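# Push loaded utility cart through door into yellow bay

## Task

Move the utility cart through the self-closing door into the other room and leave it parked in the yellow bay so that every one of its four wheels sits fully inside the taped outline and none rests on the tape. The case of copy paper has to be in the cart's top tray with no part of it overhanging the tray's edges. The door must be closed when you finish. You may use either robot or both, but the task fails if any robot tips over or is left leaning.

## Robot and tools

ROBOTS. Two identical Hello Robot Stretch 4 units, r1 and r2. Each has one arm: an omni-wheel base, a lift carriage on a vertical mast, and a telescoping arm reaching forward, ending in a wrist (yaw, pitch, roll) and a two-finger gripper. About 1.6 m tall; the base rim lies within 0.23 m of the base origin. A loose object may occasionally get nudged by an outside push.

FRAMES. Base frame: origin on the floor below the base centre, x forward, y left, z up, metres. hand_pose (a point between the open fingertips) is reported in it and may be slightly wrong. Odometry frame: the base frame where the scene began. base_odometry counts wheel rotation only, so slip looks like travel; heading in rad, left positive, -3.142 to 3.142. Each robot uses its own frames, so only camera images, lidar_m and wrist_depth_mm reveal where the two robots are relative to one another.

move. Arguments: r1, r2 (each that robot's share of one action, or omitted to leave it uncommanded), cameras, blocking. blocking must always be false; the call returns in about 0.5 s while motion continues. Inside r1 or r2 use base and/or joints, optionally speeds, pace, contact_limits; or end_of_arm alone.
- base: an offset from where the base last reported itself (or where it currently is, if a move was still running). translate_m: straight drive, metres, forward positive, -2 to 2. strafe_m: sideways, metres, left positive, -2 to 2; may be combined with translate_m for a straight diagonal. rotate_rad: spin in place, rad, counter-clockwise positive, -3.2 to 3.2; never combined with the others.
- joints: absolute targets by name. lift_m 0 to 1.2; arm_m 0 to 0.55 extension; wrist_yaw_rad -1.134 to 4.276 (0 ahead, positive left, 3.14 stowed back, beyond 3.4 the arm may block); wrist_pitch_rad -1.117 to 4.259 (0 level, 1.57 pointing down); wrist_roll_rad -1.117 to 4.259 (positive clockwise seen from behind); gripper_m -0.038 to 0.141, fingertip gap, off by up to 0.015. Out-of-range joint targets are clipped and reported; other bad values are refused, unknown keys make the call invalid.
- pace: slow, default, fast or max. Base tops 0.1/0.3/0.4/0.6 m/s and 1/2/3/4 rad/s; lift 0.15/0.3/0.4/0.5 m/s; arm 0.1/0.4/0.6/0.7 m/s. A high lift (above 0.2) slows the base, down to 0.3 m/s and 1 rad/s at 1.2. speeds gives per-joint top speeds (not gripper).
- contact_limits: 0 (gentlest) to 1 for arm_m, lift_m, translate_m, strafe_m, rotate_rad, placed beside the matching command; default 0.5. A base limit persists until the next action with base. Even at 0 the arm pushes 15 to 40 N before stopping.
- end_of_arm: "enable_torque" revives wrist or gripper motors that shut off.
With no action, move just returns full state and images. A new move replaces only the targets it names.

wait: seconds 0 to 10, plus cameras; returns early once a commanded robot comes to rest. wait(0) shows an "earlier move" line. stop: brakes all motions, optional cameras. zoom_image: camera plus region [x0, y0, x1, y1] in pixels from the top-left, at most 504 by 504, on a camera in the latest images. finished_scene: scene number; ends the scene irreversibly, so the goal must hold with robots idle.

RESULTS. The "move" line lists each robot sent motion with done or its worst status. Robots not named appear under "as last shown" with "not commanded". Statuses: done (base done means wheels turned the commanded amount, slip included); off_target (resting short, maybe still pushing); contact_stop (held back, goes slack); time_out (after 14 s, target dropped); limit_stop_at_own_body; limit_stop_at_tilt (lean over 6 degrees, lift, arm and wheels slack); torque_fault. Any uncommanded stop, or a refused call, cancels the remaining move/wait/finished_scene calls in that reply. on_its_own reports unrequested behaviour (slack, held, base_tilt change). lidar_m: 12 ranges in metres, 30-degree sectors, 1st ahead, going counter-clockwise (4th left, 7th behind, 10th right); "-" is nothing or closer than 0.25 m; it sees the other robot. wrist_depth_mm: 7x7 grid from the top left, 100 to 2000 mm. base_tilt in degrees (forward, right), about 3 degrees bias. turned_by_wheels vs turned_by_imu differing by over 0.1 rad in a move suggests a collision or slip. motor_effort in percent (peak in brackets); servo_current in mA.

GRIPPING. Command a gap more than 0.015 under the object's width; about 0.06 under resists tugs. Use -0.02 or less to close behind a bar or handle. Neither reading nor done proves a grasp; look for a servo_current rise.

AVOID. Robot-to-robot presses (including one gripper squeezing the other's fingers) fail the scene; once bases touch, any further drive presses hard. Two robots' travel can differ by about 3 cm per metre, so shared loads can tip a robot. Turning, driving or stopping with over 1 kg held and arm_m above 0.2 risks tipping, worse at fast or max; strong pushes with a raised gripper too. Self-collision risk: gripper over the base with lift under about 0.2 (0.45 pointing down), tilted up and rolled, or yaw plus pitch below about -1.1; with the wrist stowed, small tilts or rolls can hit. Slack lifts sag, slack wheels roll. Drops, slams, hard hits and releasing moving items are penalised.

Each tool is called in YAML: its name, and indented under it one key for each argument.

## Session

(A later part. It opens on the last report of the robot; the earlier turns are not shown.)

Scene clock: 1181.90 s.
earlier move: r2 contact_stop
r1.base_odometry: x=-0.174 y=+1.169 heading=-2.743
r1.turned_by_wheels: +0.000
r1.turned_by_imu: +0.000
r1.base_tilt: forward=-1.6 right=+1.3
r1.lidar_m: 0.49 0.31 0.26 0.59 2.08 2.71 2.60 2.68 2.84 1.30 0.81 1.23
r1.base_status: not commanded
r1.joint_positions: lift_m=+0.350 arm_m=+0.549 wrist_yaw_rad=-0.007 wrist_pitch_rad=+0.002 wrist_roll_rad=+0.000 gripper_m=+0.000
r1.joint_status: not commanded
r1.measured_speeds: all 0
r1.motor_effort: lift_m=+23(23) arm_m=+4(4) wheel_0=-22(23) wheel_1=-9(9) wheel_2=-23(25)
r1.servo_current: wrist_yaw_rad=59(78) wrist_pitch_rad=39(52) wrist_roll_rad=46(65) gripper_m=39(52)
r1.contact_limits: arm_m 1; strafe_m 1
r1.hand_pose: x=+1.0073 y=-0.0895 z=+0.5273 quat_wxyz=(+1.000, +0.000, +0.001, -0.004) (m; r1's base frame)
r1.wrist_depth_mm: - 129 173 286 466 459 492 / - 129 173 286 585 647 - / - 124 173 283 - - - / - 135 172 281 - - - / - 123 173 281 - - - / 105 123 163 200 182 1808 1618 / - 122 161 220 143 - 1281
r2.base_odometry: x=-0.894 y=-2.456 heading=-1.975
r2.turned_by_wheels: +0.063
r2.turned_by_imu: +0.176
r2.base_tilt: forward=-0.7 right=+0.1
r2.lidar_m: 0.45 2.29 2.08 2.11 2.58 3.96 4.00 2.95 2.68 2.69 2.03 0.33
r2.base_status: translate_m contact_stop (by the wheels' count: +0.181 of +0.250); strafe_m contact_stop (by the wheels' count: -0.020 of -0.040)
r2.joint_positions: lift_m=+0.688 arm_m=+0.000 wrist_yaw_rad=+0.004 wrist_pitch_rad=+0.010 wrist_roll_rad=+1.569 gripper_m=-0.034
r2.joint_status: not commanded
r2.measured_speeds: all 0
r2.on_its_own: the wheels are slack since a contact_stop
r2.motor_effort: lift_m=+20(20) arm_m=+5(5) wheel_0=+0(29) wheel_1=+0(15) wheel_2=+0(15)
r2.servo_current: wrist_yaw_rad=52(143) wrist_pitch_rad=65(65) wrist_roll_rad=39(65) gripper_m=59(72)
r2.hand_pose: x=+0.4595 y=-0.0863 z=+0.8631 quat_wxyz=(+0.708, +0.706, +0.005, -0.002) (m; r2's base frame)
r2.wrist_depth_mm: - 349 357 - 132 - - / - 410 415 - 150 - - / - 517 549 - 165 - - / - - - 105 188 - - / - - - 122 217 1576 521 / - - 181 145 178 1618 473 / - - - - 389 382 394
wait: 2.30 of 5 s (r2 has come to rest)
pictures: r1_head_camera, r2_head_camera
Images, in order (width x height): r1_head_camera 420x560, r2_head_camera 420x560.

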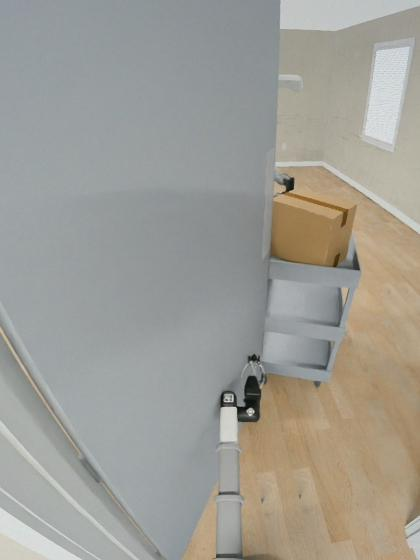

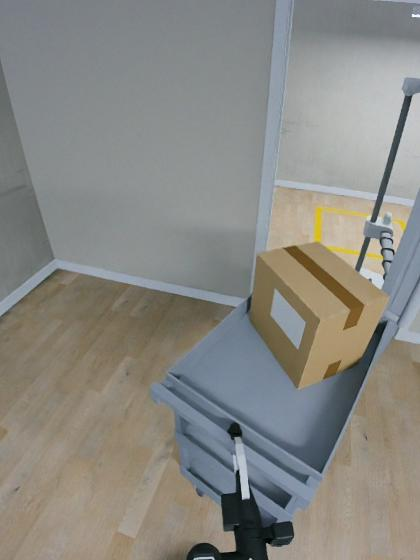

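move:
  blocking: false
  r2: {"base":{"translate_m":-0.28,"strafe_m":0.12},"pace":"slow"}
  cameras: []

wait:
  seconds: 5
  cameras: []

move:
  blocking: false
  r1: {"base":{"rotate_rad":0.15},"pace":"slow","contact_limits":{"rotate_rad":1.0}}
  cameras: []

wait:
  seconds: 3
  cameras: ["r1_head_camera","r2_head_camera"]

Scene clock: 1214.20 s.
move: r2 moving
r1: as last shown
r1.lidar_m: 0.48 0.29 0.26 0.60 2.09 2.68 2.60 2.67 2.86 1.32 0.81 1.23
r1.motor_effort: lift_m=+23(23) arm_m=+4(4) wheel_0=-22(23) wheel_1=-9(9) wheel_2=-23(23)
r1.servo_current: wrist_yaw_rad=65(65) wrist_pitch_rad=33(46) wrist_roll_rad=46(72) gripper_m=46(46)
r1.contact_limits: arm_m 1; strafe_m 1
r1.wrist_depth_mm: - 129 173 287 462 459 496 / - 129 173 285 591 647 - / - 124 173 283 - - - / - 135 173 282 - - - / - 123 172 281 - - - / 105 123 163 199 181 1808 1618 / - 122 161 220 144 - 1281
r2.base_odometry: x=-0.885 y=-2.447 heading=-1.976
r2.turned_by_wheels: -0.001
r2.turned_by_imu: -0.001
r2.base_tilt: forward=-0.6 right=+0.1
r2.lidar_m: 0.44 2.32 2.07 2.09 2.57 3.93 3.97 2.95 2.66 2.68 2.07 0.33
r2.base_status: translate_m moving; strafe_m moving
r2.joint_positions: lift_m=+0.688 arm_m=+0.000 wrist_yaw_rad=-0.001 wrist_pitch_rad=+0.010 wrist_roll_rad=+1.569 gripper_m=-0.034
r2.joint_status: not commanded
r2.measured_speeds: translate_m=-0.050 strafe_m=+0.020 rotate_rad=-0.005 lift_m=+0.000 arm_m=+0.000 wrist_yaw_rad=-0.011 wrist_pitch_rad=+0.000 wrist_roll_rad=+0.000
r2.motor_effort: lift_m=+20(20) arm_m=+5(5) wheel_0=-11(12) wheel_1=-6(6) wheel_2=+9(11)
r2.servo_current: wrist_yaw_rad=52(59) wrist_pitch_rad=52(65) wrist_roll_rad=59(59) gripper_m=65(65)
r2.hand_pose: x=+0.4591 y=-0.0877 z=+0.8631 quat_wxyz=(+0.708, +0.706, +0.003, -0.004) (m; r2's base frame)
r2.wrist_depth_mm: - 359 364 - 138 - - / - 404 410 - 156 - - / 1576 530 535 - 170 - - / - - - 112 196 - - / - - - 128 215 1576 525 / - - 180 150 178 1464 480 / - - - - 382 382 421
pictures: none
No camera images: "cameras" was empty.

Scene clock: 1217.93 s.
earlier move: r2 done
r1.base_odometry: x=-0.174 y=+1.169 heading=-2.743
r1.turned_by_wheels: +0.000
r1.turned_by_imu: +0.000
r1.base_tilt: forward=-1.6 right=+1.3
r1.lidar_m: 0.49 0.31 0.26 0.58 2.11 2.70 2.61 2.67 2.85 1.30 0.80 1.50
r1.base_status: not commanded
r1.joint_positions: lift_m=+0.350 arm_m=+0.549 wrist_yaw_rad=-0.007 wrist_pitch_rad=+0.002 wrist_roll_rad=+0.000 gripper_m=+0.000
r1.joint_status: not commanded
r1.measured_speeds: all 0
r1.motor_effort: lift_m=+23(23) arm_m=+4(4) wheel_0=-22(23) wheel_1=-9(9) wheel_2=-23(23)
r1.servo_current: wrist_yaw_rad=59(78) wrist_pitch_rad=33(52) wrist_roll_rad=46(72) gripper_m=46(52)
r1.contact_limits: arm_m 1; strafe_m 1
r1.hand_pose: x=+1.0073 y=-0.0895 z=+0.5273 quat_wxyz=(+1.000, +0.000, +0.001, -0.004) (m; r1's base frame)
r1.wrist_depth_mm: - 129 173 286 798 788 - / - 129 173 283 - - - / - 124 174 283 - - - / - 135 173 279 - - - / - 123 172 281 - - - / 105 123 163 200 183 1983 1756 / - 122 162 219 154 - 1229
r2.base_odometry: x=-0.674 y=-2.246 heading=-1.975
r2.turned_by_wheels: +0.001
r2.turned_by_imu: +0.001
r2.base_tilt: forward=-0.7 right=+0.0
r2.lidar_m: 0.43 2.28 2.06 2.10 2.56 3.66 3.67 2.98 2.67 2.70 2.39 0.33
r2.base_status: done
r2.joint_positions: lift_m=+0.688 arm_m=+0.000 wrist_yaw_rad=+0.000 wrist_pitch_rad=+0.010 wrist_roll_rad=+1.569 gripper_m=-0.034
r2.joint_status: not commanded
r2.measured_speeds: all 0
r2.motor_effort: lift_m=+20(20) arm_m=+4(5) wheel_0=-3(15) wheel_1=-5(8) wheel_2=+7(12)
r2.servo_current: wrist_yaw_rad=39(59) wrist_pitch_rad=52(65) wrist_roll_rad=39(59) gripper_m=72(72)
r2.hand_pose: x=+0.4593 y=-0.0873 z=+0.8631 quat_wxyz=(+0.708, +0.706, +0.004, -0.003) (m; r2's base frame)
r2.wrist_depth_mm: 1708 366 370 - 139 - - / 1708 394 402 - 156 - - / - 488 525 - 171 - - / - - - 112 190 - - / - - - 128 219 1708 - / - - 185 149 177 1576 477 / - - - - 384 384 439
wait: 3.73 of 5 s (r2 has come to rest)
pictures: none
No camera images: "cameras" was empty.

Scene clock: 1218.43 s.
move: r1 moving
r1.base_odometry: x=-0.174 y=+1.169 heading=-2.632
r1.turned_by_wheels: +0.111
r1.turned_by_imu: +0.043
r1.base_tilt: forward=-1.5 right=+1.3
r1.lidar_m: 0.48 0.32 0.27 0.65 2.14 2.72 2.61 2.72 2.80 0.99 0.78 1.47
r1.base_status: rotate_rad moving
r1.joint_positions: lift_m=+0.350 arm_m=+0.549 wrist_yaw_rad=-0.009 wrist_pitch_rad=+0.002 wrist_roll_rad=+0.000 gripper_m=+0.000
r1.joint_status: not commanded
r1.measured_speeds: translate_m=+0.009 strafe_m=-0.007 rotate_rad=+0.283 lift_m=+0.000 arm_m=+0.000 wrist_yaw_rad=-0.008 wrist_pitch_rad=+0.000 wrist_roll_rad=+0.000
r1.motor_effort: lift_m=+23(23) arm_m=+5(5) wheel_0=-30(30) wheel_1=-10(19) wheel_2=-26(35)
r1.servo_current: wrist_yaw_rad=65(65) wrist_pitch_rad=52(52) wrist_roll_rad=46(72) gripper_m=39(46)
r1.contact_limits: arm_m 1; rotate_rad 1
r1.hand_pose: x=+1.0070 y=-0.0901 z=+0.5273 quat_wxyz=(+1.000, +0.000, +0.001, -0.005) (m; r1's base frame)
r1.wrist_depth_mm: - 127 169 277 798 759 - / - 127 169 276 - - - / - 127 170 272 - - - / 105 132 169 273 - - - / - 121 168 272 1921 - - / 103 121 167 192 183 - 1756 / - 120 155 178 158 - -
r2: as last shown
r2.turned_by_wheels: +0.000
r2.turned_by_imu: +0.000
r2.base_tilt: forward=-0.7 right=+0.1
r2.lidar_m: 0.44 2.28 2.06 2.07 2.55 3.64 3.68 2.97 2.68 2.72 2.38 0.34
r2.motor_effort: lift_m=+20(20) arm_m=+5(5) wheel_0=-3(3) wheel_1=-4(5) wheel_2=+7(7)
r2.servo_current: wrist_yaw_rad=39(52) wrist_pitch_rad=52(59) wrist_roll_rad=46(46) gripper_m=65(72)
r2.wrist_depth_mm: 1756 366 377 - 138 - - / 1756 397 402 - 156 - - / - 488 525 - 170 - - / - - - 112 191 - - / - - - 128 217 1708 - / - - 185 149 177 1537 473 / - - - - 384 382 439
pictures: none
No camera images: "cameras" was empty.

Scene clock: 1219.37 s.
earlier move: r1 done
r1.base_odometry: x=-0.174 y=+1.169 heading=-2.597
r1.turned_by_wheels: +0.034
r1.turned_by_imu: +0.026
r1.base_tilt: forward=-1.6 right=+1.3
r1.lidar_m: 0.50 0.30 0.27 0.69 2.15 2.73 2.61 2.72 2.76 0.81 0.76 1.50
r1.base_status: done
r1.joint_positions: lift_m=+0.350 arm_m=+0.549 wrist_yaw_rad=-0.009 wrist_pitch_rad=+0.002 wrist_roll_rad=+0.000 gripper_m=+0.000
r1.joint_status: not commanded
r1.measured_speeds: all 0
r1.motor_effort: lift_m=+23(23) arm_m=+5(6) wheel_0=-19(35) wheel_1=-11(19) wheel_2=-21(35)
r1.servo_current: wrist_yaw_rad=59(78) wrist_pitch_rad=39(52) wrist_roll_rad=39(72) gripper_m=39(52)
r1.contact_limits: arm_m 1; rotate_rad 1
r1.hand_pose: x=+1.0070 y=-0.0901 z=+0.5273 quat_wxyz=(+1.000, +0.000, +0.001, -0.005) (m; r1's base frame)
r1.wrist_depth_mm: - 128 172 282 842 750 647 / - 128 172 283 - - 661 / - 128 172 281 - - - / - 134 171 279 - - - / - 123 171 277 1618 - - / 104 122 170 191 182 - 1756 / - 121 159 184 156 - -
r2.base_odometry: x=-0.674 y=-2.246 heading=-1.975
r2.turned_by_wheels: +0.000
r2.turned_by_imu: +0.000
r2.base_tilt: forward=-0.6 right=+0.0
r2.lidar_m: 0.45 2.26 2.06 2.10 2.52 3.63 3.68 2.97 2.69 2.71 2.39 0.33
r2.base_status: not commanded
r2.joint_positions: lift_m=+0.688 arm_m=+0.000 wrist_yaw_rad=+0.000 wrist_pitch_rad=+0.010 wrist_roll_rad=+1.569 gripper_m=-0.034
r2.joint_status: not commanded
r2.measured_speeds: all 0
r2.motor_effort: lift_m=+20(20) arm_m=+5(5) wheel_0=-2(3) wheel_1=-4(5) wheel_2=+7(8)
r2.servo_current: wrist_yaw_rad=52(52) wrist_pitch_rad=59(65) wrist_roll_rad=65(65) gripper_m=65(72)
r2.hand_pose: x=+0.4593 y=-0.0873 z=+0.8631 quat_wxyz=(+0.708, +0.706, +0.004, -0.003) (m; r2's base frame)
r2.wrist_depth_mm: 1708 366 373 - 139 - - / 1756 394 402 - 156 - - / - 488 521 - 170 - - / - - - 112 191 - - / - - - 128 219 1661 - / - - 185 149 178 1576 477 / - - - - 384 382 436
wait: 0.93 of 3 s (r1 has come to rest)
pictures: r1_head_camera, r2_head_camera
Images, in order (width x height): r1_head_camera 420x560, r2_head_camera 420x560.

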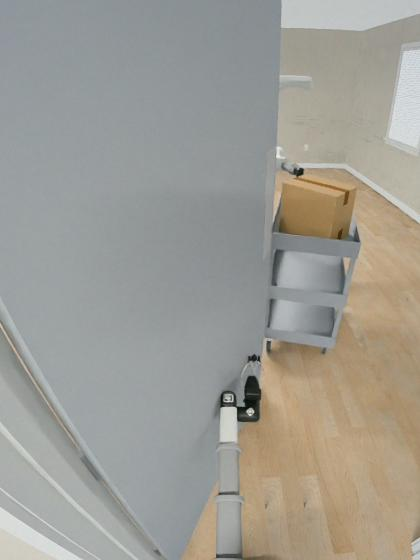

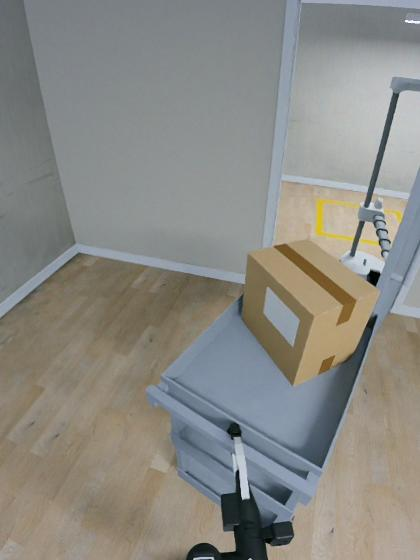

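move:
  blocking: false
  r1: {"base":{"rotate_rad":0.2},"pace":"slow","contact_limits":{"rotate_rad":1.0}}
  cameras: []

wait:
  seconds: 3
  cameras: ["r1_head_camera"]

Scene clock: 1226.37 s.
move: r1 moving
r1.base_odometry: x=-0.174 y=+1.170 heading=-2.476
r1.turned_by_wheels: +0.121
r1.turned_by_imu: +0.050
r1.base_tilt: forward=-1.6 right=+1.3
r1.lidar_m: 0.49 0.32 0.30 0.78 2.18 2.71 2.62 2.78 2.70 0.77 0.75 1.47
r1.base_status: rotate_rad moving
r1.joint_positions: lift_m=+0.350 arm_m=+0.548 wrist_yaw_rad=-0.010 wrist_pitch_rad=+0.002 wrist_roll_rad=+0.000 gripper_m=+0.000
r1.joint_status: not commanded
r1.measured_speeds: translate_m=+0.001 strafe_m=-0.004 rotate_rad=+0.417 lift_m=+0.000 arm_m=+0.000 wrist_yaw_rad=-0.003 wrist_pitch_rad=+0.000 wrist_roll_rad=+0.000
r1.motor_effort: lift_m=+23(23) arm_m=+7(7) wheel_0=-30(30) wheel_1=-17(20) wheel_2=-33(35)
r1.servo_current: wrist_yaw_rad=59(78) wrist_pitch_rad=46(52) wrist_roll_rad=52(65) gripper_m=46(46)
r1.contact_limits: arm_m 1; rotate_rad 1
r1.hand_pose: x=+1.0067 y=-0.0904 z=+0.5273 quat_wxyz=(+1.000, +0.000, +0.001, -0.005) (m; r1's base frame)
r1.wrist_depth_mm: - 126 168 274 831 732 634 / - 126 168 273 421 - 640 / - 127 168 272 1255 - - / 104 132 168 270 1255 - - / - 121 167 270 723 - - / - 120 167 191 182 - 1863 / - 120 155 178 168 - -
r2: as last shown
r2.base_tilt: forward=-0.7 right=+0.0
r2.lidar_m: 0.44 2.28 2.06 2.09 2.53 3.64 3.70 2.93 2.68 2.70 2.39 0.34
r2.motor_effort: lift_m=+20(20) arm_m=+5(5) wheel_0=-3(3) wheel_1=-4(5) wheel_2=+8(8)
r2.servo_current: wrist_yaw_rad=33(59) wrist_pitch_rad=59(59) wrist_roll_rad=59(59) gripper_m=59(65)
r2.wrist_depth_mm: 1661 364 373 - 139 - - / 1756 397 399 - 156 - - / - 484 521 - 171 - - / - - - 112 191 - - / - - - 128 218 1708 - / - - 185 149 177 1618 473 / - - - - 384 384 436
pictures: none
No camera images: "cameras" was empty.

Scene clock: 1227.47 s.
earlier move: r1 done
r1.base_odometry: x=-0.174 y=+1.170 heading=-2.401
r1.turned_by_wheels: +0.075
r1.turned_by_imu: +0.050
r1.base_tilt: forward=-1.6 right=+1.3
r1.lidar_m: 0.50 0.33 0.29 0.92 2.27 2.68 2.61 2.82 2.69 0.76 0.75 1.45
r1.base_status: done
r1.joint_positions: lift_m=+0.350 arm_m=+0.549 wrist_yaw_rad=-0.011 wrist_pitch_rad=+0.002 wrist_roll_rad=+0.000 gripper_m=+0.000
r1.joint_status: not commanded
r1.measured_speeds: all 0
r1.motor_effort: lift_m=+23(23) arm_m=+5(7) wheel_0=-17(36) wheel_1=-8(20) wheel_2=-23(35)
r1.servo_current: wrist_yaw_rad=59(85) wrist_pitch_rad=33(52) wrist_roll_rad=59(72) gripper_m=46(52)
r1.contact_limits: arm_m 1; rotate_rad 1
r1.hand_pose: x=+1.0069 y=-0.0905 z=+0.5273 quat_wxyz=(+1.000, +0.000, +0.001, -0.005) (m; r1's base frame)
r1.wrist_depth_mm: - 128 171 283 - 723 627 / - 128 171 281 1708 654 647 / - 128 172 279 1661 - - / - 134 172 278 - - - / - 123 171 278 1661 - - / 104 122 170 192 185 1921 1983 / - 121 160 184 178 - -
r2.base_odometry: x=-0.674 y=-2.246 heading=-1.975
r2.turned_by_wheels: +0.000
r2.turned_by_imu: +0.000
r2.base_tilt: forward=-0.6 right=+0.1
r2.lidar_m: 0.43 2.29 2.06 2.11 2.56 3.65 3.67 2.97 2.68 2.68 1.37 0.34
r2.base_status: not commanded
r2.joint_positions: lift_m=+0.688 arm_m=+0.000 wrist_yaw_rad=+0.000 wrist_pitch_rad=+0.010 wrist_roll_rad=+1.569 gripper_m=-0.034
r2.joint_status: not commanded
r2.measured_speeds: all 0
r2.motor_effort: lift_m=+20(20) arm_m=+5(5) wheel_0=-3(3) wheel_1=-4(5) wheel_2=+7(8)
r2.servo_current: wrist_yaw_rad=39(59) wrist_pitch_rad=59(65) wrist_roll_rad=52(59) gripper_m=59(72)
r2.hand_pose: x=+0.4593 y=-0.0873 z=+0.8631 quat_wxyz=(+0.708, +0.706, +0.004, -0.003) (m; r2's base frame)
r2.wrist_depth_mm: 1708 368 373 - 139 - - / 1756 399 404 - 156 - - / - 492 521 - 171 - - / - - - 112 191 - - / - - - 128 219 1661 - / - - 185 149 177 1576 477 / - - - - 387 384 436
wait: 1.10 of 3 s (r1 has come to rest)
pictures: r1_head_camera
Images, in order (width x height): r1_head_camera 420x560.

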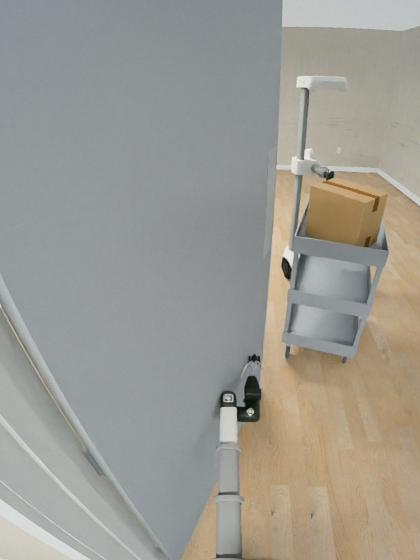

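move:
  blocking: false
  r1: {"base":{"strafe_m":0.12},"pace":"slow","contact_limits":{"strafe_m":1.0}}
  cameras: []

wait:
  seconds: 4
  cameras: ["r1_head_camera","r2_head_camera"]

Scene clock: 1232.10 s.
move: r1 moving
r1.base_odometry: x=-0.164 y=+1.159 heading=-2.406
r1.turned_by_wheels: -0.005
r1.turned_by_imu: -0.013
r1.base_tilt: forward=-1.6 right=+1.3
r1.lidar_m: 0.48 0.32 0.29 0.91 2.24 2.69 2.61 2.80 2.68 0.76 0.78 1.46
r1.base_status: strafe_m moving
r1.joint_positions: lift_m=+0.350 arm_m=+0.549 wrist_yaw_rad=-0.011 wrist_pitch_rad=+0.002 wrist_roll_rad=+0.000 gripper_m=+0.000
r1.joint_status: not commanded
r1.measured_speeds: translate_m=-0.001 strafe_m=+0.057 rotate_rad=+0.003 lift_m=+0.000 arm_m=+0.000 wrist_yaw_rad=+0.000 wrist_pitch_rad=+0.000 wrist_roll_rad=+0.000
r1.motor_effort: lift_m=+23(23) arm_m=+5(5) wheel_0=-31(31) wheel_1=-4(6) wheel_2=-25(25)
r1.servo_current: wrist_yaw_rad=52(91) wrist_pitch_rad=39(46) wrist_roll_rad=46(59) gripper_m=39(46)
r1.contact_limits: arm_m 1; strafe_m 1
r1.hand_pose: x=+1.0069 y=-0.0905 z=+0.5273 quat_wxyz=(+1.000, +0.000, +0.001, -0.005) (m; r1's base frame)
r1.wrist_depth_mm: - 126 178 297 - 715 627 / - 138 178 294 1618 647 640 / 104 132 177 294 1708 - - / 104 131 177 291 1661 - - / 107 126 177 290 1661 - - / 104 131 175 191 184 1983 1921 / - 121 164 182 160 - -
r2: as last shown
r2.base_tilt: forward=-0.7 right=+0.0
r2.lidar_m: 0.44 2.29 2.06 2.07 2.52 3.65 3.67 2.99 2.68 2.70 1.36 0.36
r2.motor_effort: lift_m=+20(20) arm_m=+4(5) wheel_0=-3(3) wheel_1=-4(5) wheel_2=+7(8)
r2.servo_current: wrist_yaw_rad=59(59) wrist_pitch_rad=59(65) wrist_roll_rad=52(52) gripper_m=65(65)
r2.wrist_depth_mm: 1708 366 373 - 138 - - / 1708 394 402 - 156 - - / - 488 521 - 171 - - / - - - 112 191 - - / - - - 128 218 1708 - / - - 185 149 177 1537 477 / - - - - 384 387 436
pictures: none
No camera images: "cameras" was empty.

Scene clock: 1233.93 s.
earlier move: r1 done
r1.base_odometry: x=-0.093 y=+1.081 heading=-2.406
r1.turned_by_wheels: +0.000
r1.turned_by_imu: -0.085
r1.base_tilt: forward=-1.6 right=+1.3
r1.lidar_m: 0.42 0.25 0.25 0.61 2.09 2.79 2.63 2.75 2.81 0.87 0.85 1.48
r1.base_status: done
r1.joint_positions: lift_m=+0.350 arm_m=+0.549 wrist_yaw_rad=-0.002 wrist_pitch_rad=+0.002 wrist_roll_rad=+0.000 gripper_m=+0.000
r1.joint_status: not commanded
r1.measured_speeds: all 0
r1.motor_effort: lift_m=+23(23) arm_m=-1(5) wheel_0=-27(34) wheel_1=-7(9) wheel_2=-22(26)
r1.servo_current: wrist_yaw_rad=52(91) wrist_pitch_rad=39(52) wrist_roll_rad=59(65) gripper_m=39(52)
r1.contact_limits: arm_m 1; strafe_m 1
r1.hand_pose: x=+1.0078 y=-0.0880 z=+0.5273 quat_wxyz=(+1.000, +0.000, +0.001, -0.001) (m; r1's base frame)
r1.wrist_depth_mm: 128 168 242 - - 750 647 / 123 167 242 - 1756 - 647 / 128 168 242 - - - - / 118 160 243 424 - - - / 113 160 240 424 - - - / 122 166 196 202 183 - 1863 / 117 140 206 332 155 - -
r2.base_odometry: x=-0.674 y=-2.246 heading=-1.975
r2.turned_by_wheels: +0.000
r2.turned_by_imu: +0.000
r2.base_tilt: forward=-0.7 right=+0.0
r2.lidar_m: 0.46 2.27 2.05 2.07 2.56 3.67 3.68 2.96 2.67 2.72 1.36 0.34
r2.base_status: not commanded
r2.joint_positions: lift_m=+0.688 arm_m=+0.000 wrist_yaw_rad=+0.000 wrist_pitch_rad=+0.010 wrist_roll_rad=+1.569 gripper_m=-0.034
r2.joint_status: not commanded
r2.measured_speeds: all 0
r2.motor_effort: lift_m=+20(20) arm_m=+5(5) wheel_0=-3(3) wheel_1=-4(5) wheel_2=+7(8)
r2.servo_current: wrist_yaw_rad=52(59) wrist_pitch_rad=59(65) wrist_roll_rad=46(59) gripper_m=65(72)
r2.hand_pose: x=+0.4593 y=-0.0873 z=+0.8631 quat_wxyz=(+0.708, +0.706, +0.004, -0.003) (m; r2's base frame)
r2.wrist_depth_mm: 1756 366 370 - 138 - - / 1756 399 402 - 156 - - / - 488 521 - 170 - - / - - - 112 191 - - / - - - 128 218 1661 - / - - 185 149 178 1618 477 / - - - - 384 379 436
wait: 1.83 of 4 s (r1 has come to rest)
pictures: r1_head_camera, r2_head_camera
Images, in order (width x height): r1_head_camera 420x560, r2_head_camera 420x560.

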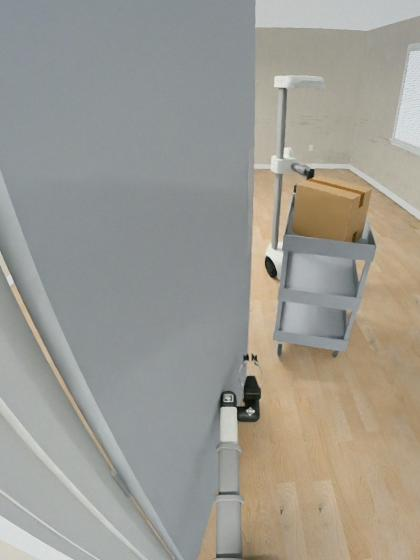

